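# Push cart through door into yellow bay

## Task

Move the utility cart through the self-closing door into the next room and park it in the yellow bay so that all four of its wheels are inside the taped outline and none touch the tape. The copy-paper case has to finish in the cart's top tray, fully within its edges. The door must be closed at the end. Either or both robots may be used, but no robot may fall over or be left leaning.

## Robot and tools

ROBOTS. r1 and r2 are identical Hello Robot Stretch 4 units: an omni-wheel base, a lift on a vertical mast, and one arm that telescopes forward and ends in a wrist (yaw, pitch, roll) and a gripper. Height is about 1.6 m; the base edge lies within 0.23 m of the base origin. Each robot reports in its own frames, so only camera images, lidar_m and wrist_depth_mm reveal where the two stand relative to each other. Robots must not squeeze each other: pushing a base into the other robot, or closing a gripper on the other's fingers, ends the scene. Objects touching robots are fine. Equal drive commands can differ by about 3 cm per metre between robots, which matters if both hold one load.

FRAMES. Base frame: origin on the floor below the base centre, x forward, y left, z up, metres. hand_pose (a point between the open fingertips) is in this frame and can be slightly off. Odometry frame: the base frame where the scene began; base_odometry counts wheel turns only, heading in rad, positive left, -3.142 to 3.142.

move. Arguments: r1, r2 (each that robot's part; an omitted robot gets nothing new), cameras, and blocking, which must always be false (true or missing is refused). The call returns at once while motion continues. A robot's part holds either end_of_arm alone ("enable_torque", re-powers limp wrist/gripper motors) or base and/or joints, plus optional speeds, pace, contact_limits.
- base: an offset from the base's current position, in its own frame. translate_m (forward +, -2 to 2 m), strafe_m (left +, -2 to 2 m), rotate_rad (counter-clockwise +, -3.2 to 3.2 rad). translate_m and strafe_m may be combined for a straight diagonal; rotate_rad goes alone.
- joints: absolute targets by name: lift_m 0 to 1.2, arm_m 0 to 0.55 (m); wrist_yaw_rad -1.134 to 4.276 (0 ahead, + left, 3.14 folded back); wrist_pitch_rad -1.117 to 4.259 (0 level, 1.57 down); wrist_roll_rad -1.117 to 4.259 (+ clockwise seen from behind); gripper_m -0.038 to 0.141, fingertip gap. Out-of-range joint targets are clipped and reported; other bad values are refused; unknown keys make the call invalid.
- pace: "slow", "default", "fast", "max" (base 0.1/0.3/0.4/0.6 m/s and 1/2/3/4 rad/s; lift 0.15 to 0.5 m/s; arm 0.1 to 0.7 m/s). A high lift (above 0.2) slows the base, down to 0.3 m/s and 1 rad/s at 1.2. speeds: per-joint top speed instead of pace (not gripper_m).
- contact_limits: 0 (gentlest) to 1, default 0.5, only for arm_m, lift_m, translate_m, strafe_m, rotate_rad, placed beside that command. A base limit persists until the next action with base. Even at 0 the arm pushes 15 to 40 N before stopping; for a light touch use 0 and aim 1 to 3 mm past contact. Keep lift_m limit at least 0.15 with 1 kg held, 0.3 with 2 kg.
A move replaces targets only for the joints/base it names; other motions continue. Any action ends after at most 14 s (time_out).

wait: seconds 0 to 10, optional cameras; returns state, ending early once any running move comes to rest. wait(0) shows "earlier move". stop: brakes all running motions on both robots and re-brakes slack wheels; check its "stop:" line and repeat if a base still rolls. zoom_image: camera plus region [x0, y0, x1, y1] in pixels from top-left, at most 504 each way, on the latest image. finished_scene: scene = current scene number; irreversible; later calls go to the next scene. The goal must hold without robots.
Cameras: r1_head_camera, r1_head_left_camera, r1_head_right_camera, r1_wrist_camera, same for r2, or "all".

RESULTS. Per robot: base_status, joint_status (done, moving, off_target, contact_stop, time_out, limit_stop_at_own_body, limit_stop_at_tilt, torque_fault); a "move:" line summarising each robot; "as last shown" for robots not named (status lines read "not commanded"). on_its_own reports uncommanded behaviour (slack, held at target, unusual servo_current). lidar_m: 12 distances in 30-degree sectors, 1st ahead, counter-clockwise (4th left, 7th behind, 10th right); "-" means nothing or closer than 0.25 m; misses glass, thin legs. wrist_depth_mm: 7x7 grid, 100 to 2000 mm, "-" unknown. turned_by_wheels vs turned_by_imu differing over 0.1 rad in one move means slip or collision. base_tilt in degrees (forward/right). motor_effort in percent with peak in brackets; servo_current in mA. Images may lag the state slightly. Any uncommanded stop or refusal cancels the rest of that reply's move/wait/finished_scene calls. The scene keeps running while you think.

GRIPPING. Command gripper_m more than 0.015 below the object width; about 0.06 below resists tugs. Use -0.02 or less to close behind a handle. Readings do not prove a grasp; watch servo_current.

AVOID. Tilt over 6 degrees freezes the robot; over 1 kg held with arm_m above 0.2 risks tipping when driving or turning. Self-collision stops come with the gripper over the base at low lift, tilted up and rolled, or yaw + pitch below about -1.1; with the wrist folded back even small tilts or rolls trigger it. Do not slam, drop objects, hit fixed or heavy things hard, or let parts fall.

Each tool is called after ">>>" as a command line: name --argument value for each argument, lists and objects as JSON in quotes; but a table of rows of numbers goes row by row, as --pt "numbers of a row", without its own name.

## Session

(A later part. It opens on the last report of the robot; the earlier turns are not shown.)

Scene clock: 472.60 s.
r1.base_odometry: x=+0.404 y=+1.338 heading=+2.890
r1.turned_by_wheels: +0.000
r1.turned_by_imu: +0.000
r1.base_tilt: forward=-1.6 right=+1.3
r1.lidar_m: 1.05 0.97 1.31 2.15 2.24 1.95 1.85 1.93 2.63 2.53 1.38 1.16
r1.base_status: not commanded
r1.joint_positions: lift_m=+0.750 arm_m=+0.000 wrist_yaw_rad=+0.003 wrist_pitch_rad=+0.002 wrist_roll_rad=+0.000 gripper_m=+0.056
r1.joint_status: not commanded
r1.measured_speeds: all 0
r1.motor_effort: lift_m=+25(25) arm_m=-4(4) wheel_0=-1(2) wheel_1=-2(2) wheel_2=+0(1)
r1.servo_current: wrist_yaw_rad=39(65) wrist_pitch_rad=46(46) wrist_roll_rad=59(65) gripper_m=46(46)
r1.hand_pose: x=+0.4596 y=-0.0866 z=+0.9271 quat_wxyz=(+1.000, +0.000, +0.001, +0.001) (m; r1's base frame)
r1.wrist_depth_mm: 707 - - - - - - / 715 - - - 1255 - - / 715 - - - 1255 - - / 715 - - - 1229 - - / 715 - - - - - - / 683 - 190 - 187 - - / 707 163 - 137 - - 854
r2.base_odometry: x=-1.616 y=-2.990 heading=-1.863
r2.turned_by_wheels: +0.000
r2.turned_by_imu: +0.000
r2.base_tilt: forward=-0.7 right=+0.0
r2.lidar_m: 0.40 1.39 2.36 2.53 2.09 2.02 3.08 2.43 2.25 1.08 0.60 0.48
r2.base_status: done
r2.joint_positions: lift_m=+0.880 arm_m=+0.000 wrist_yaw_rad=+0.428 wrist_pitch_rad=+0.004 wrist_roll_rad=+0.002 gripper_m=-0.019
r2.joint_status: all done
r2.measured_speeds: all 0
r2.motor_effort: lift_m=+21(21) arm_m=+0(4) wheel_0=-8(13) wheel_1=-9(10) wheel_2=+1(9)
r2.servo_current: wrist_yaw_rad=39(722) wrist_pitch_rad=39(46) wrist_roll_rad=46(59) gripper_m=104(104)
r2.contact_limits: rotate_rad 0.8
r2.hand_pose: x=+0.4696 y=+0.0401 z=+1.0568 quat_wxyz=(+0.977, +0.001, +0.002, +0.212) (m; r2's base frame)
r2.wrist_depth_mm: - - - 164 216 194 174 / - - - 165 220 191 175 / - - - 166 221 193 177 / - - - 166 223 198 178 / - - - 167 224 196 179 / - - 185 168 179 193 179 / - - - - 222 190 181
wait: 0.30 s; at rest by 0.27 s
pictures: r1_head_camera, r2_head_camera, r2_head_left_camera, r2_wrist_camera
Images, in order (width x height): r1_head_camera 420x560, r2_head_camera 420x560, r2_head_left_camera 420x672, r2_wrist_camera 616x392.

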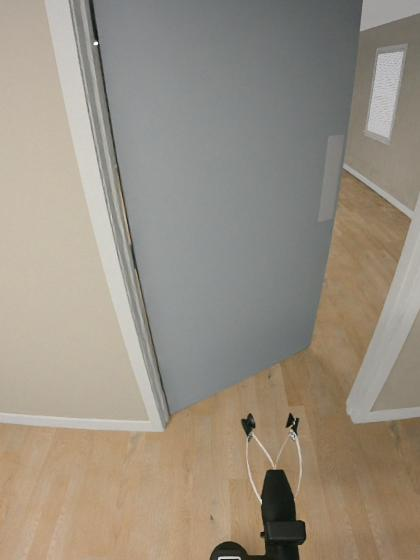

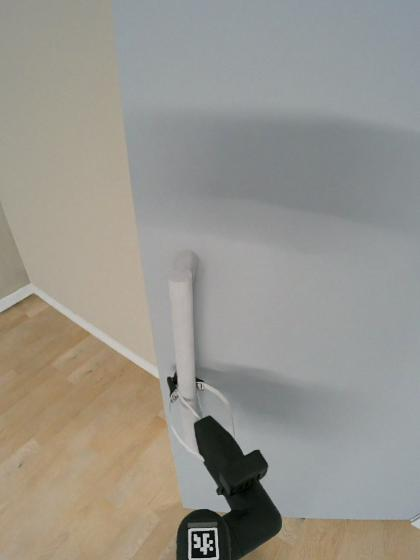

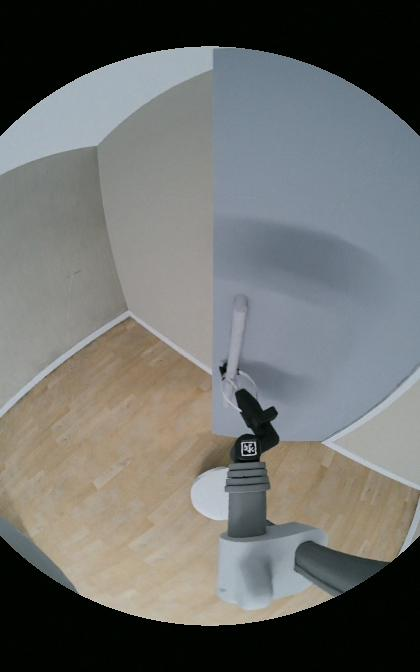

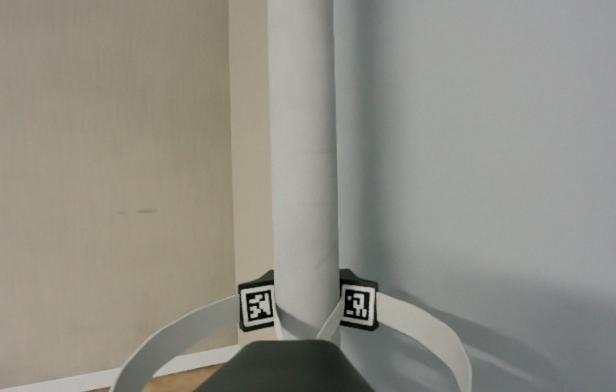

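>>> move --r2 '{"base": {"translate_m": -0.23, "strafe_m": 0.061}, "joints": {"wrist_yaw_rad": 0.15}, "speeds": {"wrist_yaw_rad": 0.12}, "pace": "slow", "contact_limits": {"translate_m": 0.8}}' --blocking false

>>> wait --seconds 3.5

>>> wait --seconds 0.3 --cameras '["r2_wrist_camera", "r2_head_camera", "r1_head_camera"]'

Scene clock: 495.33 s.
move: r2 moving
r1: as last shown
r1.lidar_m: 1.07 0.96 1.30 2.16 2.24 1.96 1.85 1.93 2.62 2.54 1.36 1.16
r1.motor_effort: lift_m=+25(25) arm_m=-4(4) wheel_0=-2(2) wheel_1=-1(2) wheel_2=-1(1)
r1.servo_current: wrist_yaw_rad=46(59) wrist_pitch_rad=39(46) wrist_roll_rad=59(59) gripper_m=46(46)
r1.wrist_depth_mm: 699 - - - - - - / 715 - - - 1255 - - / 715 - - - 1281 - - / 715 - - - 1255 - - / 715 - - - - - - / 683 - 190 - 187 - - / 691 163 - 137 - 1983 842
r2.base_odometry: x=-1.609 y=-2.980 heading=-1.863
r2.turned_by_wheels: +0.001
r2.turned_by_imu: +0.001
r2.base_tilt: forward=-0.6 right=+0.0
r2.lidar_m: 0.39 1.42 2.36 2.56 2.08 2.01 3.05 2.39 2.26 1.10 0.62 0.48
r2.base_status: translate_m moving; strafe_m moving
r2.joint_positions: lift_m=+0.880 arm_m=+0.000 wrist_yaw_rad=+0.391 wrist_pitch_rad=+0.004 wrist_roll_rad=+0.002 gripper_m=-0.019
r2.joint_status: wrist_yaw_rad moving
r2.measured_speeds: translate_m=-0.050 strafe_m=+0.012 rotate_rad=+0.000 lift_m=+0.000 arm_m=+0.000 wrist_yaw_rad=-0.091 wrist_pitch_rad=+0.000 wrist_roll_rad=+0.000
r2.motor_effort: lift_m=+21(21) arm_m=-2(2) wheel_0=-4(12) wheel_1=-10(12) wheel_2=+20(21)
r2.servo_current: wrist_yaw_rad=124(130) wrist_pitch_rad=39(46) wrist_roll_rad=46(59) gripper_m=104(104)
r2.contact_limits: translate_m 0.8
r2.hand_pose: x=+0.4708 y=+0.0292 z=+1.0568 quat_wxyz=(+0.981, +0.001, +0.002, +0.194) (m; r2's base frame)
r2.wrist_depth_mm: - - - 163 218 192 176 / - - - 164 218 192 177 / - - - 166 220 195 178 / - - - 168 222 199 180 / - - - 168 225 198 180 / - - 187 169 181 194 181 / - - - - 223 192 182
pictures: none

Scene clock: 498.47 s.
earlier move: r2 done
r1.base_odometry: x=+0.404 y=+1.338 heading=+2.890
r1.turned_by_wheels: +0.000
r1.turned_by_imu: +0.000
r1.base_tilt: forward=-1.6 right=+1.3
r1.lidar_m: 1.06 0.96 1.29 2.16 2.25 1.93 1.85 1.96 2.65 2.55 1.36 1.17
r1.base_status: not commanded
r1.joint_positions: lift_m=+0.750 arm_m=+0.000 wrist_yaw_rad=+0.003 wrist_pitch_rad=+0.002 wrist_roll_rad=+0.000 gripper_m=+0.056
r1.joint_status: not commanded
r1.measured_speeds: all 0
r1.motor_effort: lift_m=+25(25) arm_m=-4(4) wheel_0=-1(2) wheel_1=-2(2) wheel_2=+0(1)
r1.servo_current: wrist_yaw_rad=39(78) wrist_pitch_rad=46(52) wrist_roll_rad=26(65) gripper_m=46(46)
r1.hand_pose: x=+0.4596 y=-0.0866 z=+0.9271 quat_wxyz=(+1.000, +0.000, +0.001, +0.001) (m; r1's base frame)
r1.wrist_depth_mm: 707 - - - - - - / 723 - - - - - - / 707 - - - - - - / 715 - - - - - - / 707 - - - - - - / 691 - 191 - 187 - - / 691 164 - 136 - 1983 854
r2.base_odometry: x=-1.492 y=-2.788 heading=-1.864
r2.turned_by_wheels: -0.001
r2.turned_by_imu: +0.001
r2.base_tilt: forward=-0.6 right=+0.1
r2.lidar_m: 0.39 1.70 2.45 2.69 1.85 1.77 2.92 2.31 2.30 1.35 0.78 0.51
r2.base_status: done
r2.joint_positions: lift_m=+0.880 arm_m=+0.000 wrist_yaw_rad=+0.155 wrist_pitch_rad=+0.004 wrist_roll_rad=+0.002 gripper_m=-0.019
r2.joint_status: all done
r2.measured_speeds: all 0
r2.motor_effort: lift_m=+21(21) arm_m=-3(4) wheel_0=-9(12) wheel_1=-8(12) wheel_2=+12(23)
r2.servo_current: wrist_yaw_rad=59(358) wrist_pitch_rad=46(46) wrist_roll_rad=59(65) gripper_m=91(104)
r2.contact_limits: translate_m 0.8
r2.hand_pose: x=+0.4693 y=-0.0418 z=+1.0568 quat_wxyz=(+0.997, +0.001, +0.002, +0.077) (m; r2's base frame)
r2.wrist_depth_mm: - - 247 164 237 232 228 / - - 248 165 238 233 229 / - - 251 167 240 234 231 / - - 252 166 242 236 232 / - - 254 169 243 236 234 / - - 183 171 181 237 235 / - - 256 - 245 - 236
wait: 3.13 of 3.5 s (r2 has come to rest)
pictures: none

Scene clock: 498.77 s.
r1.base_odometry: x=+0.404 y=+1.338 heading=+2.890
r1.turned_by_wheels: +0.000
r1.turned_by_imu: +0.000
r1.base_tilt: forward=-1.6 right=+1.3
r1.lidar_m: 1.06 0.94 1.30 2.17 2.24 1.97 1.84 1.94 2.64 2.52 1.34 1.16
r1.base_status: not commanded
r1.joint_positions: lift_m=+0.750 arm_m=+0.000 wrist_yaw_rad=+0.003 wrist_pitch_rad=+0.002 wrist_roll_rad=+0.000 gripper_m=+0.056
r1.joint_status: not commanded
r1.measured_speeds: all 0
r1.motor_effort: lift_m=+25(25) arm_m=-4(4) wheel_0=-2(2) wheel_1=-1(2) wheel_2=-1(1)
r1.servo_current: wrist_yaw_rad=59(78) wrist_pitch_rad=39(52) wrist_roll_rad=33(65) gripper_m=46(46)
r1.hand_pose: x=+0.4596 y=-0.0866 z=+0.9271 quat_wxyz=(+1.000, +0.000, +0.001, +0.001) (m; r1's base frame)
r1.wrist_depth_mm: 707 - - - - - - / 715 - - - - - - / 707 - - - - - - / 707 - - - - - - / 715 - - - - - - / 699 - 190 - 187 - - / 699 163 - 137 - 1983 854
r2.base_odometry: x=-1.492 y=-2.788 heading=-1.864
r2.turned_by_wheels: +0.000
r2.turned_by_imu: +0.000
r2.base_tilt: forward=-0.7 right=+0.0
r2.lidar_m: 0.41 1.72 2.46 2.69 1.84 1.82 2.93 2.32 2.29 1.33 0.77 0.51
r2.base_status: done
r2.joint_positions: lift_m=+0.880 arm_m=+0.000 wrist_yaw_rad=+0.155 wrist_pitch_rad=+0.004 wrist_roll_rad=+0.002 gripper_m=-0.019
r2.joint_status: all done
r2.measured_speeds: all 0
r2.motor_effort: lift_m=+21(21) arm_m=-4(4) wheel_0=-9(12) wheel_1=-7(12) wheel_2=+12(23)
r2.servo_current: wrist_yaw_rad=46(358) wrist_pitch_rad=46(46) wrist_roll_rad=46(65) gripper_m=98(104)
r2.contact_limits: translate_m 0.8
r2.hand_pose: x=+0.4693 y=-0.0418 z=+1.0568 quat_wxyz=(+0.997, +0.001, +0.002, +0.077) (m; r2's base frame)
r2.wrist_depth_mm: - - 247 163 237 233 227 / - - 248 165 238 233 229 / - - 251 166 239 235 229 / - - 251 167 242 236 232 / - - 253 169 243 237 234 / - - 182 171 181 238 235 / - - 256 - 245 - 236
wait: 0.30 s; at rest by 0.27 s
pictures: r1_head_camera, r2_head_camera, r2_wrist_camera
Images, in order (width x height): r1_head_camera 420x560, r2_head_camera 420x560, r2_wrist_camera 616x392.

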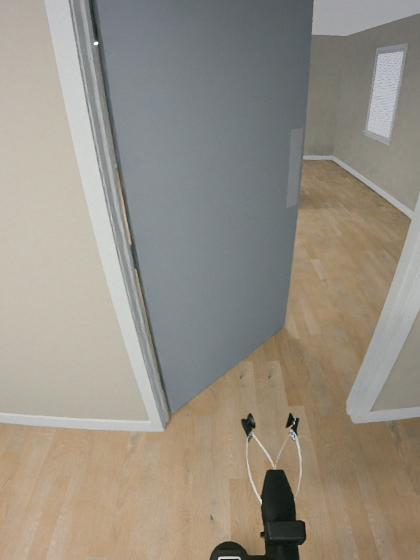

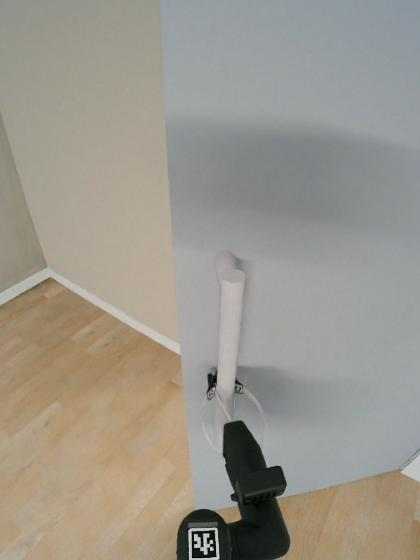

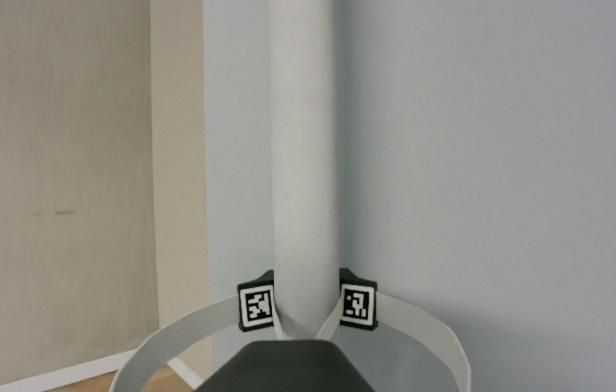

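>>> move --r2 '{"base": {"rotate_rad": 0.35}, "joints": {"wrist_yaw_rad": -0.4}, "speeds": {"wrist_yaw_rad": 0.9}, "pace": "slow", "contact_limits": {"rotate_rad": 0.8}}' --blocking false

>>> wait --seconds 1.2

>>> wait --seconds 0.5 --cameras '["r2_wrist_camera"]'

>>> move --r2 '{"base": {"translate_m": -0.333, "strafe_m": -0.1163}, "joints": {"wrist_yaw_rad": 0.06}, "speeds": {"wrist_yaw_rad": 0.13}, "pace": "slow", "contact_limits": {"translate_m": 0.8}}' --blocking false

>>> wait --seconds 4.5

>>> wait --seconds 0.3 --cameras '["r2_wrist_camera", "r2_head_camera", "r1_head_camera"]'

Scene clock: 518.47 s.
move: r2 moving
r1: as last shown
r1.base_tilt: forward=-1.6 right=+1.2
r1.lidar_m: 1.05 0.95 1.29 2.15 2.27 1.95 1.86 1.97 2.63 2.54 1.36 1.16
r1.servo_current: wrist_yaw_rad=46(65) wrist_pitch_rad=39(46) wrist_roll_rad=46(59) gripper_m=39(46)
r1.wrist_depth_mm: 707 - - - - - - / 715 - - - - - - / 715 - - - - - - / 715 - - - - - - / 707 - - - - - - / 691 - 190 - 187 - - / 691 163 - 137 - 1921 854
r2.base_odometry: x=-1.492 y=-2.788 heading=-1.737
r2.turned_by_wheels: +0.127
r2.turned_by_imu: +0.124
r2.base_tilt: forward=-0.7 right=+0.1
r2.lidar_m: 0.41 2.13 2.44 2.84 1.79 1.79 2.67 2.30 2.21 1.22 0.65 0.39
r2.base_status: rotate_rad moving
r2.joint_positions: lift_m=+0.880 arm_m=+0.000 wrist_yaw_rad=-0.131 wrist_pitch_rad=+0.004 wrist_roll_rad=+0.002 gripper_m=-0.019
r2.joint_status: wrist_yaw_rad moving
r2.measured_speeds: translate_m=+0.000 strafe_m=+0.000 rotate_rad=+0.492 lift_m=+0.000 arm_m=+0.000 wrist_yaw_rad=-0.719 wrist_pitch_rad=+0.000 wrist_roll_rad=+0.000
r2.motor_effort: lift_m=+21(21) arm_m=-2(4) wheel_0=-1(12) wheel_1=-9(10) wheel_2=+2(9)
r2.servo_current: wrist_yaw_rad=598(650) wrist_pitch_rad=46(46) wrist_roll_rad=46(52) gripper_m=91(98)
r2.contact_limits: rotate_rad 0.8
r2.hand_pose: x=+0.4453 y=-0.1244 z=+1.0568 quat_wxyz=(+0.998, +0.001, +0.002, -0.066) (m; r2's base frame)
r2.wrist_depth_mm: - - 240 166 245 248 249 / - - 243 164 247 250 251 / - - 244 167 248 251 252 / - - 244 168 249 252 254 / - - 246 168 251 253 255 / - - 185 169 182 255 257 / - - 249 - 253 257 257
pictures: none

Scene clock: 519.43 s.
earlier move: r2 done
r1.base_odometry: x=+0.404 y=+1.338 heading=+2.890
r1.turned_by_wheels: +0.000
r1.turned_by_imu: +0.000
r1.base_tilt: forward=-1.6 right=+1.3
r1.lidar_m: 1.03 0.96 1.32 2.16 2.24 1.94 1.84 1.96 2.64 2.53 1.34 1.16
r1.base_status: not commanded
r1.joint_positions: lift_m=+0.750 arm_m=+0.000 wrist_yaw_rad=+0.003 wrist_pitch_rad=+0.002 wrist_roll_rad=+0.000 gripper_m=+0.056
r1.joint_status: not commanded
r1.measured_speeds: all 0
r1.motor_effort: lift_m=+25(25) arm_m=-4(4) wheel_0=-1(3) wheel_1=-1(2) wheel_2=-1(1)
r1.servo_current: wrist_yaw_rad=33(72) wrist_pitch_rad=52(52) wrist_roll_rad=46(72) gripper_m=39(46)
r1.hand_pose: x=+0.4596 y=-0.0866 z=+0.9271 quat_wxyz=(+1.000, +0.000, +0.001, +0.001) (m; r1's base frame)
r1.wrist_depth_mm: 707 - - - - - - / 707 - - - - - - / 715 - - - - - - / 715 - - - - - - / 715 - - - - - - / 699 - 190 - 187 - - / 691 164 - 136 - - 842
r2.base_odometry: x=-1.492 y=-2.788 heading=-1.516
r2.turned_by_wheels: +0.221
r2.turned_by_imu: +0.216
r2.base_tilt: forward=-0.7 right=+0.1
r2.lidar_m: 1.44 2.45 2.52 3.34 1.81 3.45 2.43 2.29 1.62 0.99 0.52 0.37
r2.base_status: done
r2.joint_positions: lift_m=+0.880 arm_m=+0.000 wrist_yaw_rad=-0.402 wrist_pitch_rad=+0.004 wrist_roll_rad=+0.002 gripper_m=-0.019
r2.joint_status: all done
r2.measured_speeds: all 0
r2.motor_effort: lift_m=+21(21) arm_m=-4(4) wheel_0=-16(18) wheel_1=-5(10) wheel_2=-7(9)
r2.servo_current: wrist_yaw_rad=39(650) wrist_pitch_rad=39(52) wrist_roll_rad=39(59) gripper_m=91(104)
r2.contact_limits: rotate_rad 0.8
r2.hand_pose: x=+0.4021 y=-0.1933 z=+1.0568 quat_wxyz=(+0.980, +0.001, +0.002, -0.200) (m; r2's base frame)
r2.wrist_depth_mm: - - 234 163 252 264 273 / - - 235 164 255 265 274 / - - 236 166 256 267 276 / - - 237 166 256 270 278 / - - 239 168 259 270 281 / - - 236 168 182 273 283 / - - 240 - 264 276 285
wait: 0.97 of 1.2 s (r2 has come to rest)
pictures: none

Scene clock: 519.93 s.
r1.base_odometry: x=+0.404 y=+1.338 heading=+2.890
r1.turned_by_wheels: +0.000
r1.turned_by_imu: +0.000
r1.base_tilt: forward=-1.6 right=+1.3
r1.lidar_m: 1.08 0.97 1.28 2.16 2.22 1.97 1.85 1.94 2.63 2.55 1.33 1.14
r1.base_status: not commanded
r1.joint_positions: lift_m=+0.750 arm_m=+0.000 wrist_yaw_rad=+0.003 wrist_pitch_rad=+0.002 wrist_roll_rad=+0.000 gripper_m=+0.056
r1.joint_status: not commanded
r1.measured_speeds: all 0
r1.motor_effort: lift_m=+25(25) arm_m=-4(4) wheel_0=-2(3) wheel_1=-1(2) wheel_2=-1(1)
r1.servo_current: wrist_yaw_rad=46(72) wrist_pitch_rad=39(52) wrist_roll_rad=46(72) gripper_m=39(46)
r1.hand_pose: x=+0.4596 y=-0.0866 z=+0.9271 quat_wxyz=(+1.000, +0.000, +0.001, +0.001) (m; r1's base frame)
r1.wrist_depth_mm: 715 - - - - - - / 707 - - - - - - / 715 - - - - - - / 715 - - - - - - / 707 - - - - - - / 691 - 190 - 187 - - / 699 163 - 137 - 1983 842
r2.base_odometry: x=-1.492 y=-2.788 heading=-1.516
r2.turned_by_wheels: +0.000
r2.turned_by_imu: +0.000
r2.base_tilt: forward=-0.6 right=+0.2
r2.lidar_m: 1.43 2.45 2.53 3.35 1.79 3.48 2.46 2.29 1.57 0.98 0.53 0.35
r2.base_status: done
r2.joint_positions: lift_m=+0.880 arm_m=+0.000 wrist_yaw_rad=-0.402 wrist_pitch_rad=+0.004 wrist_roll_rad=+0.002 gripper_m=-0.019
r2.joint_status: all done
r2.measured_speeds: all 0
r2.motor_effort: lift_m=+21(21) arm_m=-4(4) wheel_0=-16(18) wheel_1=-5(10) wheel_2=-6(9)
r2.servo_current: wrist_yaw_rad=39(650) wrist_pitch_rad=46(52) wrist_roll_rad=46(59) gripper_m=91(104)
r2.contact_limits: rotate_rad 0.8
r2.hand_pose: x=+0.4021 y=-0.1933 z=+1.0568 quat_wxyz=(+0.980, +0.001, +0.002, -0.200) (m; r2's base frame)
r2.wrist_depth_mm: - - 234 163 253 265 274 / - - 235 165 254 264 276 / - - 236 167 256 267 278 / - - 237 167 257 270 278 / - - 238 168 258 267 281 / - - 236 169 182 273 282 / - - 240 - 264 274 286
wait: 0.50 s; at rest by 0.27 s
pictures: r2_wrist_camera
Images, in order (width x height): r2_wrist_camera 616x392.

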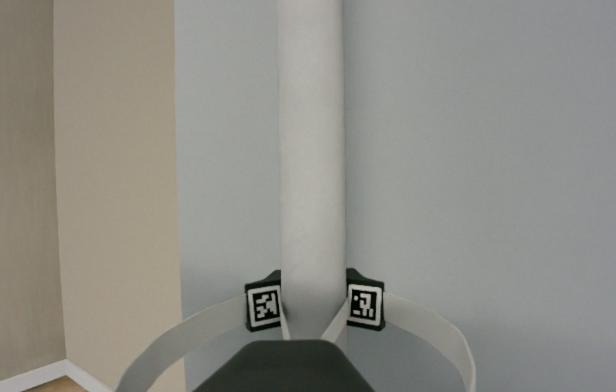

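Scene clock: 520.43 s.
move: r2 moving
r1: as last shown
r1.lidar_m: 1.07 0.98 1.29 2.16 2.25 1.95 1.84 1.96 2.65 2.55 1.33 1.16
r1.motor_effort: lift_m=+25(25) arm_m=-4(4) wheel_0=-2(2) wheel_1=-1(2) wheel_2=-1(1)
r1.servo_current: wrist_yaw_rad=26(72) wrist_pitch_rad=39(46) wrist_roll_rad=33(59) gripper_m=39(46)
r1.wrist_depth_mm: 699 - - - - - - / 699 - - - - - - / 715 - - - - - - / 715 - - - - - - / 715 - - - - - - / 683 - 189 - 187 - - / 699 163 - 136 - 1921 842
r2.base_odometry: x=-1.497 y=-2.776 heading=-1.517
r2.turned_by_wheels: -0.001
r2.turned_by_imu: -0.001
r2.base_tilt: forward=-0.6 right=+0.1
r2.lidar_m: 0.44 2.45 2.51 3.32 1.77 3.45 2.40 2.28 1.61 1.01 0.55 0.40
r2.base_status: translate_m moving; strafe_m moving
r2.joint_positions: lift_m=+0.880 arm_m=+0.000 wrist_yaw_rad=-0.362 wrist_pitch_rad=+0.004 wrist_roll_rad=+0.002 gripper_m=-0.019
r2.joint_status: wrist_yaw_rad moving
r2.measured_speeds: translate_m=-0.049 strafe_m=-0.017 rotate_rad=+0.001 lift_m=+0.000 arm_m=+0.000 wrist_yaw_rad=+0.126 wrist_pitch_rad=+0.000 wrist_roll_rad=+0.000
r2.motor_effort: lift_m=+21(21) arm_m=-4(4) wheel_0=-18(22) wheel_1=-9(10) wheel_2=+9(9)
r2.servo_current: wrist_yaw_rad=117(117) wrist_pitch_rad=39(46) wrist_roll_rad=46(59) gripper_m=98(104)
r2.contact_limits: translate_m 0.8
r2.hand_pose: x=+0.4096 y=-0.1839 z=+1.0568 quat_wxyz=(+0.984, +0.001, +0.002, -0.180) (m; r2's base frame)
r2.wrist_depth_mm: - - 234 164 251 260 267 / - - 236 165 253 262 270 / - - 237 166 254 264 271 / - - 239 167 256 266 273 / - - 241 168 257 266 276 / - - 185 168 180 268 278 / - 125 241 - 260 266 278
pictures: none

Scene clock: 524.70 s.
earlier move: r2 done
r1.base_odometry: x=+0.404 y=+1.338 heading=+2.890
r1.turned_by_wheels: +0.000
r1.turned_by_imu: +0.000
r1.base_tilt: forward=-1.6 right=+1.3
r1.lidar_m: 1.10 0.95 1.32 2.16 2.22 1.96 1.86 1.97 2.63 2.53 1.36 1.15
r1.base_status: not commanded
r1.joint_positions: lift_m=+0.750 arm_m=+0.000 wrist_yaw_rad=+0.003 wrist_pitch_rad=+0.002 wrist_roll_rad=+0.000 gripper_m=+0.056
r1.joint_status: not commanded
r1.measured_speeds: all 0
r1.motor_effort: lift_m=+25(25) arm_m=-4(4) wheel_0=-1(2) wheel_1=-2(2) wheel_2=+0(1)
r1.servo_current: wrist_yaw_rad=39(72) wrist_pitch_rad=39(52) wrist_roll_rad=46(72) gripper_m=46(46)
r1.hand_pose: x=+0.4596 y=-0.0866 z=+0.9271 quat_wxyz=(+1.000, +0.000, +0.001, +0.001) (m; r1's base frame)
r1.wrist_depth_mm: 699 - - - - - - / 715 - - - - - - / 715 - - - - - - / 715 - - - - - - / 707 - - - - - - / 683 - 190 - 187 - - / 699 163 - 143 - 1983 866
r2.base_odometry: x=-1.626 y=-2.462 heading=-1.516
r2.turned_by_wheels: +0.001
r2.turned_by_imu: +0.002
r2.base_tilt: forward=-0.6 right=+0.1
r2.lidar_m: 0.42 2.78 2.87 1.83 1.75 2.99 2.06 1.95 1.71 1.20 0.74 0.49
r2.base_status: done
r2.joint_positions: lift_m=+0.880 arm_m=+0.000 wrist_yaw_rad=+0.062 wrist_pitch_rad=+0.004 wrist_roll_rad=+0.002 gripper_m=-0.019
r2.joint_status: all done
r2.measured_speeds: all 0
r2.motor_effort: lift_m=+21(21) arm_m=-4(4) wheel_0=-4(23) wheel_1=-7(11) wheel_2=+12(15)
r2.servo_current: wrist_yaw_rad=52(137) wrist_pitch_rad=46(52) wrist_roll_rad=52(59) gripper_m=91(104)
r2.contact_limits: translate_m 0.8
r2.hand_pose: x=+0.4642 y=-0.0693 z=+1.0568 quat_wxyz=(+1.000, +0.001, +0.002, +0.031) (m; r2's base frame)
r2.wrist_depth_mm: - - 245 163 240 236 236 / - - 247 164 240 238 236 / - - 248 166 242 240 237 / - - 249 168 243 241 240 / - - 251 168 245 244 241 / - - 188 169 182 243 242 / - - 254 - 249 245 243
wait: 4.27 of 4.5 s (r2 has come to rest)
pictures: none

Scene clock: 525.00 s.
r1.base_odometry: x=+0.404 y=+1.338 heading=+2.890
r1.turned_by_wheels: +0.000
r1.turned_by_imu: +0.000
r1.base_tilt: forward=-1.6 right=+1.2
r1.lidar_m: 1.09 0.97 1.32 2.14 2.24 1.94 1.85 1.95 2.64 2.55 1.32 1.15
r1.base_status: not commanded
r1.joint_positions: lift_m=+0.750 arm_m=+0.000 wrist_yaw_rad=+0.003 wrist_pitch_rad=+0.002 wrist_roll_rad=+0.000 gripper_m=+0.056
r1.joint_status: not commanded
r1.measured_speeds: all 0
r1.motor_effort: lift_m=+25(25) arm_m=-4(4) wheel_0=-2(2) wheel_1=-2(2) wheel_2=+0(1)
r1.servo_current: wrist_yaw_rad=46(72) wrist_pitch_rad=39(52) wrist_roll_rad=46(72) gripper_m=39(46)
r1.hand_pose: x=+0.4596 y=-0.0866 z=+0.9271 quat_wxyz=(+1.000, +0.000, +0.001, +0.001) (m; r1's base frame)
r1.wrist_depth_mm: 707 - - - - - - / 715 - - - - - - / 723 - - - - - - / 715 - - - - - - / 715 - - - - - - / 691 - 190 - 187 - - / 691 163 - 143 - 1983 842
r2.base_odometry: x=-1.626 y=-2.462 heading=-1.516
r2.turned_by_wheels: +0.000
r2.turned_by_imu: +0.000
r2.base_tilt: forward=-0.7 right=+0.1
r2.lidar_m: 0.38 2.80 2.89 1.84 1.72 2.98 2.08 1.96 1.67 1.21 0.75 0.50
r2.base_status: done
r2.joint_positions: lift_m=+0.880 arm_m=+0.000 wrist_yaw_rad=+0.062 wrist_pitch_rad=+0.004 wrist_roll_rad=+0.002 gripper_m=-0.019
r2.joint_status: all done
r2.measured_speeds: all 0
r2.motor_effort: lift_m=+21(21) arm_m=-3(4) wheel_0=-4(23) wheel_1=-7(11) wheel_2=+11(15)
r2.servo_current: wrist_yaw_rad=46(137) wrist_pitch_rad=39(52) wrist_roll_rad=46(59) gripper_m=98(104)
r2.contact_limits: translate_m 0.8
r2.hand_pose: x=+0.4642 y=-0.0693 z=+1.0568 quat_wxyz=(+1.000, +0.001, +0.002, +0.031) (m; r2's base frame)
r2.wrist_depth_mm: - - 246 163 239 237 235 / - - 246 163 241 240 236 / - - 248 166 242 239 237 / - - 249 168 244 241 239 / - - 251 168 245 243 241 / - - 187 169 182 244 241 / - - 254 - 248 244 244
wait: 0.30 s; at rest by 0.27 s
pictures: r1_head_camera, r2_head_camera, r2_wrist_camera
Images, in order (width x height): r1_head_camera 420x560, r2_head_camera 420x560, r2_wrist_camera 616x392.

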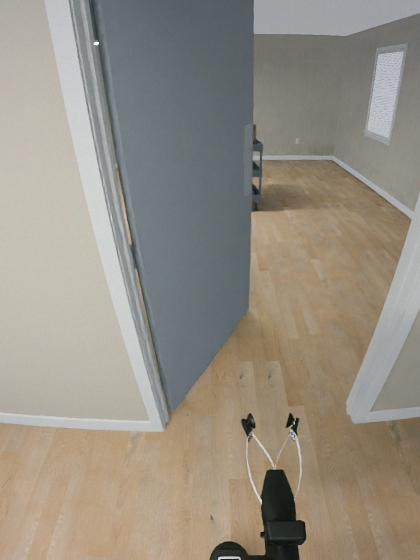

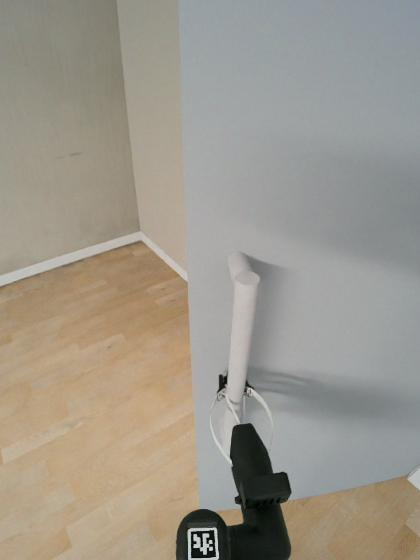

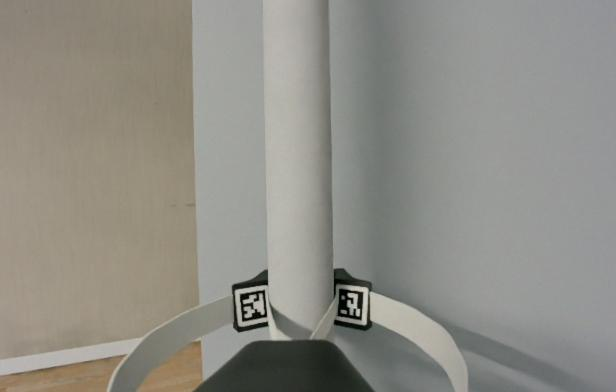

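>>> move --r2 '{"base": {"rotate_rad": 0.4}, "joints": {"wrist_yaw_rad": -0.55}, "speeds": {"wrist_yaw_rad": 0.95}, "pace": "slow", "contact_limits": {"rotate_rad": 0.8}}' --blocking false

>>> wait --seconds 1.3

>>> wait --seconds 0.5 --cameras '["r2_wrist_camera"]'

>>> move --r2 '{"base": {"translate_m": -0.309, "strafe_m": -0.096}, "joints": {"wrist_yaw_rad": -0.07}, "speeds": {"wrist_yaw_rad": 0.14}, "pace": "slow", "contact_limits": {"translate_m": 0.8}}' --blocking false

>>> wait --seconds 4.5

>>> wait --seconds 0.3 --cameras '["r2_wrist_camera", "r2_head_camera", "r1_head_camera"]'

Scene clock: 542.27 s.
move: r2 moving
r1: as last shown
r1.lidar_m: 1.11 0.95 1.30 2.16 2.24 1.94 1.86 1.96 2.64 2.54 1.36 1.16
r1.motor_effort: lift_m=+25(25) arm_m=-4(4) wheel_0=-1(2) wheel_1=-1(2) wheel_2=-1(1)
r1.servo_current: wrist_yaw_rad=52(59) wrist_pitch_rad=39(52) wrist_roll_rad=26(59) gripper_m=39(46)
r1.wrist_depth_mm: 699 - - - - - - / 723 - - - - - - / 715 - - - - - - / 715 - - - - - - / 707 - - - - - - / 683 - 190 - 187 - - / 699 151 - 142 - 1983 842
r2.base_odometry: x=-1.626 y=-2.463 heading=-1.389
r2.turned_by_wheels: +0.126
r2.turned_by_imu: +0.124
r2.base_tilt: forward=-0.6 right=+0.1
r2.lidar_m: 0.41 2.80 3.00 1.73 1.86 2.63 2.00 1.95 1.49 1.16 0.63 0.40
r2.base_status: rotate_rad moving
r2.joint_positions: lift_m=+0.880 arm_m=+0.000 wrist_yaw_rad=-0.209 wrist_pitch_rad=+0.004 wrist_roll_rad=+0.002 gripper_m=-0.019
r2.joint_status: wrist_yaw_rad moving
r2.measured_speeds: translate_m=+0.001 strafe_m=-0.002 rotate_rad=+0.488 lift_m=+0.000 arm_m=+0.000 wrist_yaw_rad=-0.711 wrist_pitch_rad=+0.000 wrist_roll_rad=+0.000
r2.motor_effort: lift_m=+21(21) arm_m=-3(4) wheel_0=-4(7) wheel_1=-8(9) wheel_2=+2(9)
r2.servo_current: wrist_yaw_rad=663(663) wrist_pitch_rad=46(52) wrist_roll_rad=46(59) gripper_m=91(98)
r2.contact_limits: rotate_rad 0.8
r2.hand_pose: x=+0.4348 y=-0.1455 z=+1.0568 quat_wxyz=(+0.995, +0.001, +0.002, -0.105) (m; r2's base frame)
r2.wrist_depth_mm: - - 237 167 249 255 260 / - - 240 164 251 256 262 / - - 240 168 252 257 265 / - - 242 169 253 259 264 / - - 244 169 255 260 266 / - - 185 173 254 263 268 / - - 245 - 257 265 268
pictures: none

Scene clock: 543.33 s.
earlier move: r2 done
r1.base_odometry: x=+0.404 y=+1.338 heading=+2.890
r1.turned_by_wheels: +0.000
r1.turned_by_imu: +0.000
r1.base_tilt: forward=-1.6 right=+1.3
r1.lidar_m: 1.10 0.94 1.29 2.15 2.23 1.97 1.86 1.95 2.64 2.53 1.36 1.16
r1.base_status: not commanded
r1.joint_positions: lift_m=+0.750 arm_m=+0.000 wrist_yaw_rad=+0.003 wrist_pitch_rad=+0.002 wrist_roll_rad=+0.000 gripper_m=+0.056
r1.joint_status: not commanded
r1.measured_speeds: all 0
r1.motor_effort: lift_m=+25(25) arm_m=-4(4) wheel_0=-2(2) wheel_1=-2(2) wheel_2=-1(1)
r1.servo_current: wrist_yaw_rad=46(72) wrist_pitch_rad=46(52) wrist_roll_rad=33(59) gripper_m=39(46)
r1.hand_pose: x=+0.4596 y=-0.0866 z=+0.9271 quat_wxyz=(+1.000, +0.000, +0.001, +0.001) (m; r1's base frame)
r1.wrist_depth_mm: 707 - - - - - - / 707 - - - - - - / 715 - - - - - - / 707 - - - - - - / 707 - - - - - - / 676 - 190 - 187 - - / 707 152 - 143 - 1921 854
r2.base_odometry: x=-1.626 y=-2.463 heading=-1.118
r2.turned_by_wheels: +0.271
r2.turned_by_imu: +0.264
r2.base_tilt: forward=-0.6 right=+0.1
r2.lidar_m: 2.69 2.80 3.43 1.76 3.50 2.16 1.96 1.94 1.25 0.85 0.47 0.36
r2.base_status: done
r2.joint_positions: lift_m=+0.880 arm_m=+0.000 wrist_yaw_rad=-0.555 wrist_pitch_rad=+0.004 wrist_roll_rad=+0.002 gripper_m=-0.019
r2.joint_status: all done
r2.measured_speeds: all 0
r2.motor_effort: lift_m=+21(21) arm_m=-3(4) wheel_0=-17(19) wheel_1=-5(9) wheel_2=-9(10)
r2.servo_current: wrist_yaw_rad=46(663) wrist_pitch_rad=39(52) wrist_roll_rad=52(59) gripper_m=98(104)
r2.contact_limits: rotate_rad 0.8
r2.hand_pose: x=+0.3700 y=-0.2262 z=+1.0568 quat_wxyz=(+0.962, +0.001, +0.002, -0.274) (m; r2's base frame)
r2.wrist_depth_mm: - - 230 169 260 277 296 / - - 230 171 262 278 296 / - - 232 166 264 281 296 / - - 233 167 263 283 298 / - - 235 168 266 283 303 / - - 229 168 181 286 304 / - - 233 - 270 282 307
wait: 1.07 of 1.3 s (r2 has come to rest)
pictures: none

Scene clock: 543.83 s.
r1.base_odometry: x=+0.404 y=+1.338 heading=+2.890
r1.turned_by_wheels: +0.000
r1.turned_by_imu: +0.000
r1.base_tilt: forward=-1.6 right=+1.2
r1.lidar_m: 1.12 0.96 1.31 2.16 2.22 1.95 1.84 1.97 2.65 2.54 1.37 1.13
r1.base_status: not commanded
r1.joint_positions: lift_m=+0.750 arm_m=+0.000 wrist_yaw_rad=+0.003 wrist_pitch_rad=+0.002 wrist_roll_rad=+0.000 gripper_m=+0.056
r1.joint_status: not commanded
r1.measured_speeds: all 0
r1.motor_effort: lift_m=+25(25) arm_m=-4(4) wheel_0=-2(2) wheel_1=-2(2) wheel_2=-1(1)
r1.servo_current: wrist_yaw_rad=59(72) wrist_pitch_rad=39(52) wrist_roll_rad=46(59) gripper_m=46(46)
r1.hand_pose: x=+0.4596 y=-0.0866 z=+0.9271 quat_wxyz=(+1.000, +0.000, +0.001, +0.001) (m; r1's base frame)
r1.wrist_depth_mm: 715 - - - - - - / 707 - - - - - - / 715 - - - - - - / 715 - - - - - - / 699 - - - - - - / 691 - 190 - 188 - - / 699 152 - 143 - 1983 854
r2.base_odometry: x=-1.626 y=-2.463 heading=-1.118
r2.turned_by_wheels: +0.000
r2.turned_by_imu: +0.000
r2.base_tilt: forward=-0.7 right=+0.1
r2.lidar_m: 2.69 2.82 3.42 1.76 3.46 2.20 1.95 1.97 1.27 0.84 0.48 0.34
r2.base_status: done
r2.joint_positions: lift_m=+0.880 arm_m=+0.000 wrist_yaw_rad=-0.555 wrist_pitch_rad=+0.004 wrist_roll_rad=+0.002 gripper_m=-0.019
r2.joint_status: all done
r2.measured_speeds: all 0
r2.motor_effort: lift_m=+21(21) arm_m=-4(4) wheel_0=-16(19) wheel_1=-5(9) wheel_2=-9(10)
r2.servo_current: wrist_yaw_rad=46(663) wrist_pitch_rad=39(52) wrist_roll_rad=39(59) gripper_m=98(104)
r2.contact_limits: rotate_rad 0.8
r2.hand_pose: x=+0.3700 y=-0.2262 z=+1.0568 quat_wxyz=(+0.962, +0.001, +0.002, -0.274) (m; r2's base frame)
r2.wrist_depth_mm: - - 230 168 260 278 296 / - - 230 171 263 279 296 / - - 232 166 263 281 297 / - - 232 167 265 283 298 / - - 235 168 268 285 303 / - - 229 168 181 286 304 / - - 233 - 271 282 309
wait: 0.50 s; at rest by 0.27 s
pictures: r2_wrist_camera
Images, in order (width x height): r2_wrist_camera 616x392.

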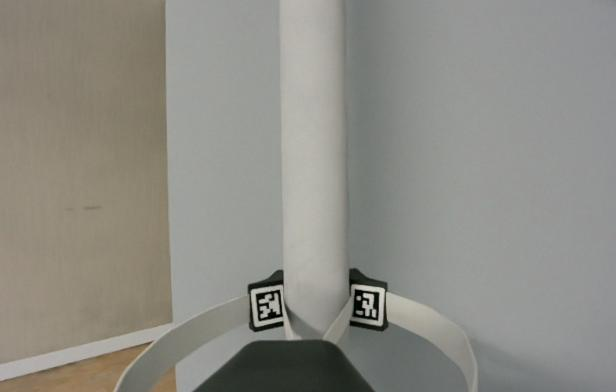

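Scene clock: 544.33 s.
move: r2 moving
r1: as last shown
r1.base_tilt: forward=-1.6 right=+1.3
r1.lidar_m: 1.09 0.98 1.31 2.16 2.24 1.94 1.85 1.93 2.66 2.54 1.36 1.16
r1.motor_effort: lift_m=+25(25) arm_m=-4(4) wheel_0=-1(2) wheel_1=-2(2) wheel_2=+0(1)
r1.servo_current: wrist_yaw_rad=33(65) wrist_pitch_rad=52(52) wrist_roll_rad=33(65) gripper_m=39(46)
r1.wrist_depth_mm: 707 - - - - - - / 715 - - - - - - / 715 - - - - - - / 715 - - - - - - / 707 - - - - - - / 691 - 191 - 188 - - / 699 152 - 143 - 1983 854
r2.base_odometry: x=-1.635 y=-2.453 heading=-1.120
r2.turned_by_wheels: -0.002
r2.turned_by_imu: -0.002
r2.base_tilt: forward=-0.7 right=+0.1
r2.lidar_m: 2.69 2.81 3.42 1.76 3.44 2.16 1.91 1.96 1.25 0.87 0.51 0.37
r2.base_status: translate_m moving; strafe_m moving
r2.joint_positions: lift_m=+0.880 arm_m=+0.000 wrist_yaw_rad=-0.513 wrist_pitch_rad=+0.004 wrist_roll_rad=+0.002 gripper_m=-0.019
r2.joint_status: wrist_yaw_rad moving
r2.measured_speeds: translate_m=-0.049 strafe_m=-0.015 rotate_rad=-0.002 lift_m=+0.000 arm_m=+0.000 wrist_yaw_rad=+0.133 wrist_pitch_rad=+0.000 wrist_roll_rad=+0.000
r2.motor_effort: lift_m=+21(21) arm_m=-3(4) wheel_0=-18(22) wheel_1=-7(8) wheel_2=+7(7)
r2.servo_current: wrist_yaw_rad=176(195) wrist_pitch_rad=39(46) wrist_roll_rad=52(59) gripper_m=91(98)
r2.contact_limits: translate_m 0.8
r2.hand_pose: x=+0.3792 y=-0.2178 z=+1.0568 quat_wxyz=(+0.967, +0.001, +0.002, -0.254) (m; r2's base frame)
r2.wrist_depth_mm: - - 231 170 259 273 289 / - - 232 166 260 274 287 / - - 233 167 259 277 291 / - - 235 168 262 277 293 / - - 236 169 265 278 293 / - - 230 168 181 281 297 / - - 235 - 268 283 298
pictures: none

Scene clock: 548.30 s.
earlier move: r2 done
r1.base_odometry: x=+0.404 y=+1.338 heading=+2.890
r1.turned_by_wheels: +0.000
r1.turned_by_imu: +0.000
r1.base_tilt: forward=-1.6 right=+1.2
r1.lidar_m: 1.11 0.95 1.30 2.14 2.25 1.95 1.85 1.94 2.61 2.56 1.36 1.16
r1.base_status: not commanded
r1.joint_positions: lift_m=+0.750 arm_m=+0.000 wrist_yaw_rad=+0.003 wrist_pitch_rad=+0.002 wrist_roll_rad=+0.000 gripper_m=+0.056
r1.joint_status: not commanded
r1.measured_speeds: all 0
r1.motor_effort: lift_m=+25(25) arm_m=-4(4) wheel_0=-2(2) wheel_1=-2(2) wheel_2=-1(1)
r1.servo_current: wrist_yaw_rad=65(78) wrist_pitch_rad=39(52) wrist_roll_rad=39(65) gripper_m=33(52)
r1.hand_pose: x=+0.4596 y=-0.0866 z=+0.9271 quat_wxyz=(+1.000, +0.000, +0.001, +0.001) (m; r1's base frame)
r1.wrist_depth_mm: 707 - - - - - - / 707 - - - - - - / 707 - 1756 - - - - / 723 - - - - - - / 707 - - - - - - / 691 - 190 - 187 - - / 691 151 - 153 - 1983 854
r2.base_odometry: x=-1.848 y=-2.227 heading=-1.118
r2.turned_by_wheels: +0.002
r2.turned_by_imu: +0.002
r2.base_tilt: forward=-0.7 right=+0.1
r2.lidar_m: 0.40 3.12 1.97 1.87 2.92 1.82 1.63 1.66 1.21 1.07 0.62 0.41
r2.base_status: done
r2.joint_positions: lift_m=+0.880 arm_m=+0.000 wrist_yaw_rad=-0.066 wrist_pitch_rad=+0.004 wrist_roll_rad=+0.002 gripper_m=-0.019
r2.joint_status: all done
r2.measured_speeds: all 0
r2.motor_effort: lift_m=+21(21) arm_m=-4(4) wheel_0=-3(23) wheel_1=-5(10) wheel_2=+13(15)
r2.servo_current: wrist_yaw_rad=59(208) wrist_pitch_rad=46(52) wrist_roll_rad=46(59) gripper_m=98(104)
r2.contact_limits: translate_m 0.8
r2.hand_pose: x=+0.4529 y=-0.1062 z=+1.0568 quat_wxyz=(+0.999, +0.001, +0.002, -0.033) (m; r2's base frame)
r2.wrist_depth_mm: - - 243 163 240 237 236 / - - 246 165 240 238 237 / - - 246 165 243 240 237 / - - 249 169 244 243 239 / - - 251 167 246 244 241 / - - 186 167 182 244 244 / - - 253 - 248 245 245
wait: 3.97 of 4.5 s (r2 has come to rest)
pictures: none

Scene clock: 548.60 s.
r1.base_odometry: x=+0.404 y=+1.338 heading=+2.890
r1.turned_by_wheels: +0.000
r1.turned_by_imu: +0.000
r1.base_tilt: forward=-1.6 right=+1.3
r1.lidar_m: 1.11 0.96 1.31 2.15 2.25 1.92 1.85 1.95 2.62 2.55 1.34 1.16
r1.base_status: not commanded
r1.joint_positions: lift_m=+0.750 arm_m=+0.000 wrist_yaw_rad=+0.003 wrist_pitch_rad=+0.002 wrist_roll_rad=+0.000 gripper_m=+0.056
r1.joint_status: not commanded
r1.measured_speeds: all 0
r1.motor_effort: lift_m=+25(25) arm_m=-4(4) wheel_0=-2(2) wheel_1=-2(2) wheel_2=+0(1)
r1.servo_current: wrist_yaw_rad=33(78) wrist_pitch_rad=39(52) wrist_roll_rad=59(65) gripper_m=39(52)
r1.hand_pose: x=+0.4596 y=-0.0866 z=+0.9271 quat_wxyz=(+1.000, +0.000, +0.001, +0.001) (m; r1's base frame)
r1.wrist_depth_mm: 707 - - - - - - / 707 - - - - - - / 707 - 1756 - - - - / 723 - - - - - - / 715 - - - - - - / 683 - 190 - 187 - - / 707 151 - 153 - 1921 854
r2.base_odometry: x=-1.848 y=-2.227 heading=-1.118
r2.turned_by_wheels: +0.000
r2.turned_by_imu: +0.000
r2.base_tilt: forward=-0.6 right=+0.1
r2.lidar_m: 0.40 3.14 1.98 1.89 2.90 1.80 1.63 1.64 1.22 1.07 0.63 0.43
r2.base_status: done
r2.joint_positions: lift_m=+0.880 arm_m=+0.000 wrist_yaw_rad=-0.066 wrist_pitch_rad=+0.004 wrist_roll_rad=+0.002 gripper_m=-0.019
r2.joint_status: all done
r2.measured_speeds: all 0
r2.motor_effort: lift_m=+21(21) arm_m=-4(4) wheel_0=-3(23) wheel_1=-5(10) wheel_2=+13(15)
r2.servo_current: wrist_yaw_rad=52(208) wrist_pitch_rad=46(52) wrist_roll_rad=26(59) gripper_m=98(104)
r2.contact_limits: translate_m 0.8
r2.hand_pose: x=+0.4529 y=-0.1062 z=+1.0568 quat_wxyz=(+0.999, +0.001, +0.002, -0.033) (m; r2's base frame)
r2.wrist_depth_mm: - - 244 164 240 238 236 / - - 247 165 241 237 237 / - - 247 165 243 240 238 / - - 249 168 244 242 239 / - - 250 167 245 242 241 / - - 188 167 182 245 244 / - - 253 - 248 244 244
wait: 0.30 s; at rest by 0.27 s
pictures: r1_head_camera, r2_head_camera, r2_wrist_camera
Images, in order (width x height): r1_head_camera 420x560, r2_head_camera 420x560, r2_wrist_camera 616x392.

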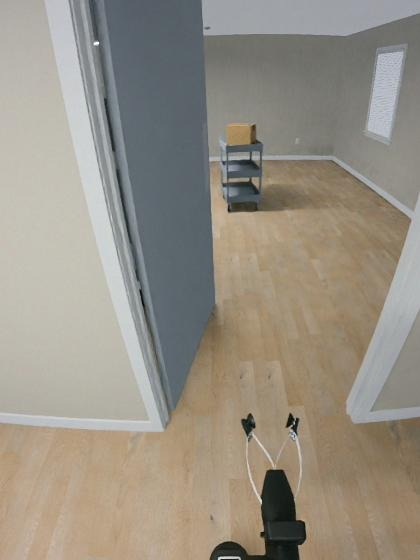

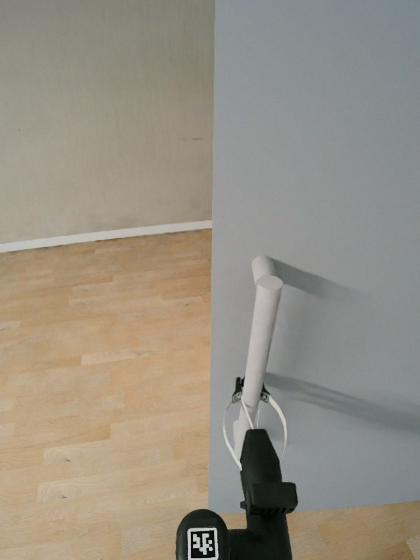

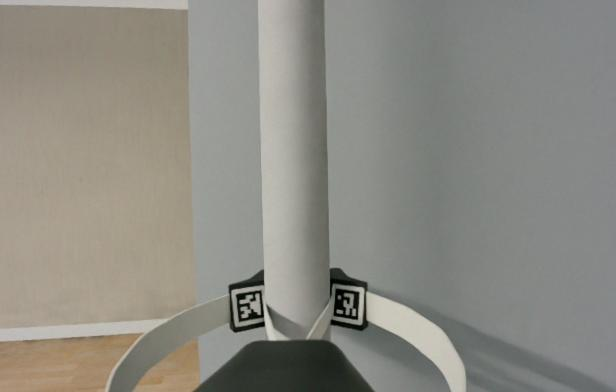

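>>> move --r2 '{"base": {"translate_m": -0.29, "strafe_m": -0.124}, "joints": {"wrist_yaw_rad": 0.23}, "speeds": {"wrist_yaw_rad": 0.09}, "pace": "slow", "contact_limits": {"translate_m": 0.8}}' --blocking false

>>> wait --seconds 4.5

>>> wait --seconds 0.3 --cameras '["r2_wrist_camera", "r2_head_camera", "r2_head_left_camera", "r1_head_camera", "r1_head_left_camera", "r1_wrist_camera"]'

Scene clock: 557.17 s.
move: r2 moving
r1: as last shown
r1.lidar_m: 1.10 0.95 1.27 2.17 2.25 1.95 1.85 1.95 2.66 2.55 1.35 1.16
r1.motor_effort: lift_m=+25(25) arm_m=-4(4) wheel_0=-1(2) wheel_1=-1(2) wheel_2=+0(1)
r1.servo_current: wrist_yaw_rad=52(72) wrist_pitch_rad=39(52) wrist_roll_rad=59(59) gripper_m=39(52)
r1.wrist_depth_mm: 723 - - - - - - / 723 - - - - - - / 715 - - - - - - / 715 - - - - - - / 715 - - - - - - / 683 - 190 - 187 - - / 691 151 - 154 - 1983 854
r2.base_odometry: x=-1.858 y=-2.218 heading=-1.118
r2.turned_by_wheels: +0.000
r2.turned_by_imu: +0.000
r2.base_tilt: forward=-0.6 right=+0.1
r2.lidar_m: 0.39 3.14 1.97 1.89 2.89 1.83 1.61 1.63 1.19 1.08 0.62 0.47
r2.base_status: translate_m moving; strafe_m moving
r2.joint_positions: lift_m=+0.880 arm_m=+0.000 wrist_yaw_rad=-0.029 wrist_pitch_rad=+0.004 wrist_roll_rad=+0.002 gripper_m=-0.019
r2.joint_status: wrist_yaw_rad moving
r2.measured_speeds: translate_m=-0.049 strafe_m=-0.020 rotate_rad=+0.001 lift_m=+0.000 arm_m=+0.000 wrist_yaw_rad=+0.087 wrist_pitch_rad=+0.000 wrist_roll_rad=+0.000
r2.motor_effort: lift_m=+21(21) arm_m=-4(4) wheel_0=-4(10) wheel_1=-9(9) wheel_2=+15(17)
r2.servo_current: wrist_yaw_rad=59(104) wrist_pitch_rad=39(52) wrist_roll_rad=52(52) gripper_m=98(98)
r2.contact_limits: translate_m 0.8
r2.hand_pose: x=+0.4566 y=-0.0959 z=+1.0568 quat_wxyz=(+1.000, +0.001, +0.002, -0.015) (m; r2's base frame)
r2.wrist_depth_mm: - - 245 163 238 235 233 / - - 246 167 241 237 234 / - - 248 165 241 237 235 / - - 249 168 243 239 237 / - - 251 167 244 241 238 / - - 187 168 182 242 240 / - - 254 - 247 242 243
pictures: none

Scene clock: 561.03 s.
earlier move: r2 done
r1.base_odometry: x=+0.404 y=+1.338 heading=+2.890
r1.turned_by_wheels: +0.000
r1.turned_by_imu: +0.000
r1.base_tilt: forward=-1.6 right=+1.3
r1.lidar_m: 1.15 0.96 1.30 2.16 2.25 1.96 1.85 1.94 2.65 2.54 1.34 1.15
r1.base_status: not commanded
r1.joint_positions: lift_m=+0.750 arm_m=+0.000 wrist_yaw_rad=+0.003 wrist_pitch_rad=+0.002 wrist_roll_rad=+0.000 gripper_m=+0.056
r1.joint_status: not commanded
r1.measured_speeds: all 0
r1.motor_effort: lift_m=+25(25) arm_m=-4(4) wheel_0=-2(2) wheel_1=-2(2) wheel_2=-1(1)
r1.servo_current: wrist_yaw_rad=46(72) wrist_pitch_rad=39(52) wrist_roll_rad=46(72) gripper_m=46(52)
r1.hand_pose: x=+0.4596 y=-0.0866 z=+0.9271 quat_wxyz=(+1.000, +0.000, +0.001, +0.001) (m; r1's base frame)
r1.wrist_depth_mm: 715 - - - - - - / 707 - - - - - - / 715 - - - - - - / 707 - - - - - - / 715 - - - - - - / 683 - 192 - 188 - - / 707 151 - 153 - 1983 866
r2.base_odometry: x=-2.086 y=-2.021 heading=-1.117
r2.turned_by_wheels: +0.001
r2.turned_by_imu: +0.003
r2.base_tilt: forward=-0.6 right=+0.0
r2.lidar_m: 0.40 3.43 2.07 2.24 2.37 1.50 1.33 1.36 1.15 1.00 0.94 0.54
r2.base_status: done
r2.joint_positions: lift_m=+0.880 arm_m=+0.000 wrist_yaw_rad=+0.237 wrist_pitch_rad=+0.004 wrist_roll_rad=+0.002 gripper_m=-0.019
r2.joint_status: all done
r2.measured_speeds: all 0
r2.motor_effort: lift_m=+21(21) arm_m=-3(4) wheel_0=+0(10) wheel_1=-4(10) wheel_2=+13(18)
r2.servo_current: wrist_yaw_rad=46(104) wrist_pitch_rad=39(52) wrist_roll_rad=52(59) gripper_m=85(104)
r2.contact_limits: translate_m 0.8
r2.hand_pose: x=+0.4717 y=-0.0173 z=+1.0568 quat_wxyz=(+0.993, +0.001, +0.002, +0.118) (m; r2's base frame)
r2.wrist_depth_mm: - - 245 165 238 236 233 / - - 248 166 239 237 234 / - - 249 166 242 238 236 / - - 251 167 243 238 236 / - - 252 168 244 240 237 / - - 188 169 245 242 240 / - - 254 - 247 243 241
wait: 3.87 of 4.5 s (r2 has come to rest)
pictures: none

Scene clock: 561.33 s.
r1.base_odometry: x=+0.404 y=+1.338 heading=+2.890
r1.turned_by_wheels: +0.000
r1.turned_by_imu: +0.000
r1.base_tilt: forward=-1.6 right=+1.2
r1.lidar_m: 1.13 0.97 1.31 2.14 2.24 1.96 1.85 1.93 2.63 2.54 1.36 1.16
r1.base_status: not commanded
r1.joint_positions: lift_m=+0.750 arm_m=+0.000 wrist_yaw_rad=+0.003 wrist_pitch_rad=+0.002 wrist_roll_rad=+0.000 gripper_m=+0.056
r1.joint_status: not commanded
r1.measured_speeds: all 0
r1.motor_effort: lift_m=+25(25) arm_m=-4(4) wheel_0=-1(2) wheel_1=-2(2) wheel_2=+0(1)
r1.servo_current: wrist_yaw_rad=46(72) wrist_pitch_rad=46(52) wrist_roll_rad=46(72) gripper_m=39(52)
r1.hand_pose: x=+0.4596 y=-0.0866 z=+0.9271 quat_wxyz=(+1.000, +0.000, +0.001, +0.001) (m; r1's base frame)
r1.wrist_depth_mm: 715 - - - - - - / 715 - - - - - - / 707 - - - - - - / 707 - - - - - - / 707 - - - - - - / 683 - 192 - 188 - - / 691 151 - 153 - 1983 854
r2.base_odometry: x=-2.086 y=-2.021 heading=-1.117
r2.turned_by_wheels: +0.000
r2.turned_by_imu: +0.000
r2.base_tilt: forward=-0.7 right=+0.1
r2.lidar_m: 0.42 3.45 2.09 2.25 2.37 1.49 1.31 1.33 1.13 1.01 0.93 0.53
r2.base_status: done
r2.joint_positions: lift_m=+0.880 arm_m=+0.000 wrist_yaw_rad=+0.237 wrist_pitch_rad=+0.004 wrist_roll_rad=+0.002 gripper_m=-0.019
r2.joint_status: all done
r2.measured_speeds: all 0
r2.motor_effort: lift_m=+21(21) arm_m=-3(4) wheel_0=+1(10) wheel_1=-3(10) wheel_2=+13(18)
r2.servo_current: wrist_yaw_rad=59(104) wrist_pitch_rad=46(52) wrist_roll_rad=65(59) gripper_m=98(104)
r2.contact_limits: translate_m 0.8
r2.hand_pose: x=+0.4717 y=-0.0173 z=+1.0568 quat_wxyz=(+0.993, +0.001, +0.002, +0.118) (m; r2's base frame)
r2.wrist_depth_mm: - - 245 166 239 236 233 / - - 246 166 240 237 235 / - - 249 166 241 238 236 / - - 249 167 243 239 236 / - - 251 168 243 242 238 / - - 188 169 244 242 239 / - - 254 - 246 242 240
wait: 0.30 s; at rest by 0.27 s
pictures: r1_head_camera, r1_head_left_camera, r1_wrist_camera, r2_head_camera, r2_head_left_camera, r2_wrist_camera
Images, in order (width x height): r1_head_camera 420x560, r1_head_left_camera 420x672, r1_wrist_camera 616x392, r2_head_camera 420x560, r2_head_left_camera 420x672, r2_wrist_camera 616x392.

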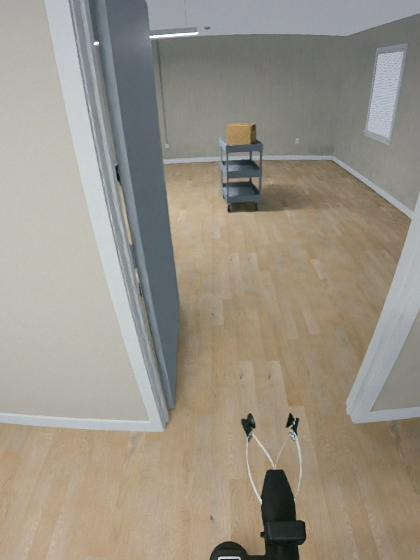

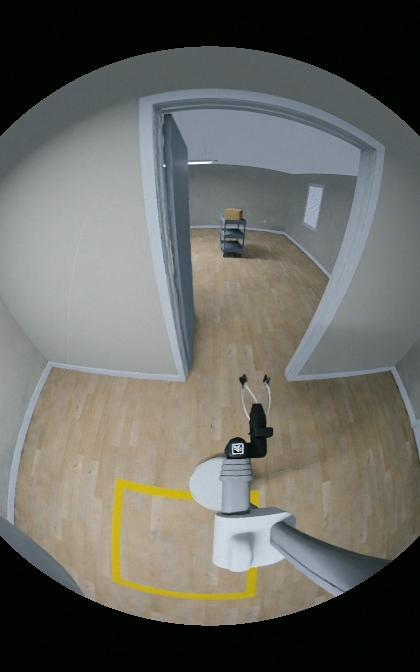

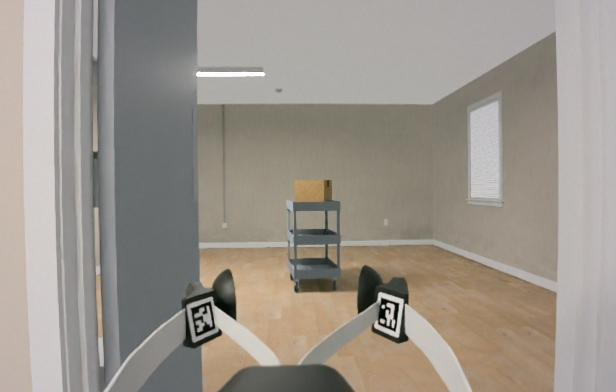

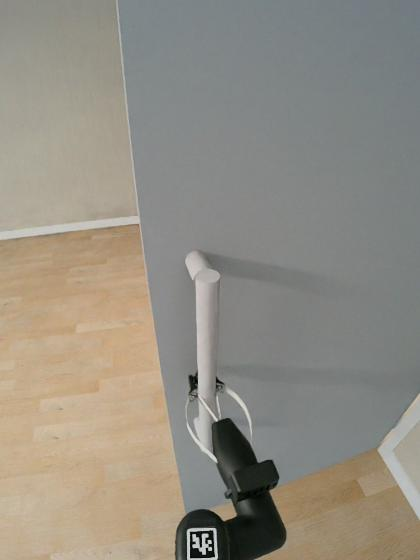

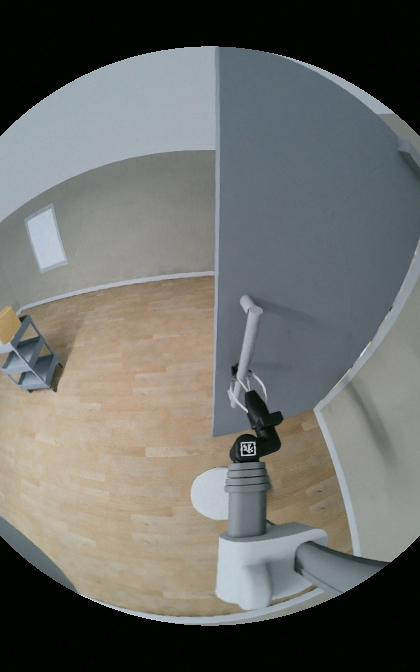

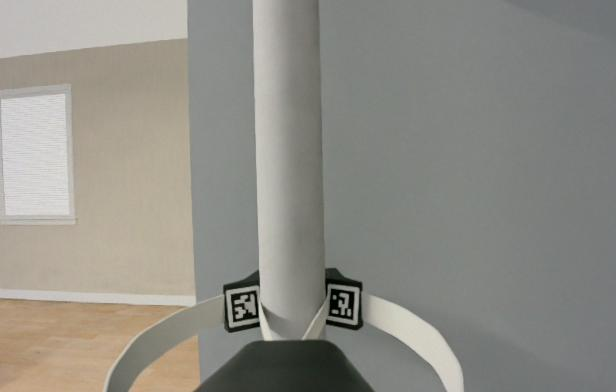

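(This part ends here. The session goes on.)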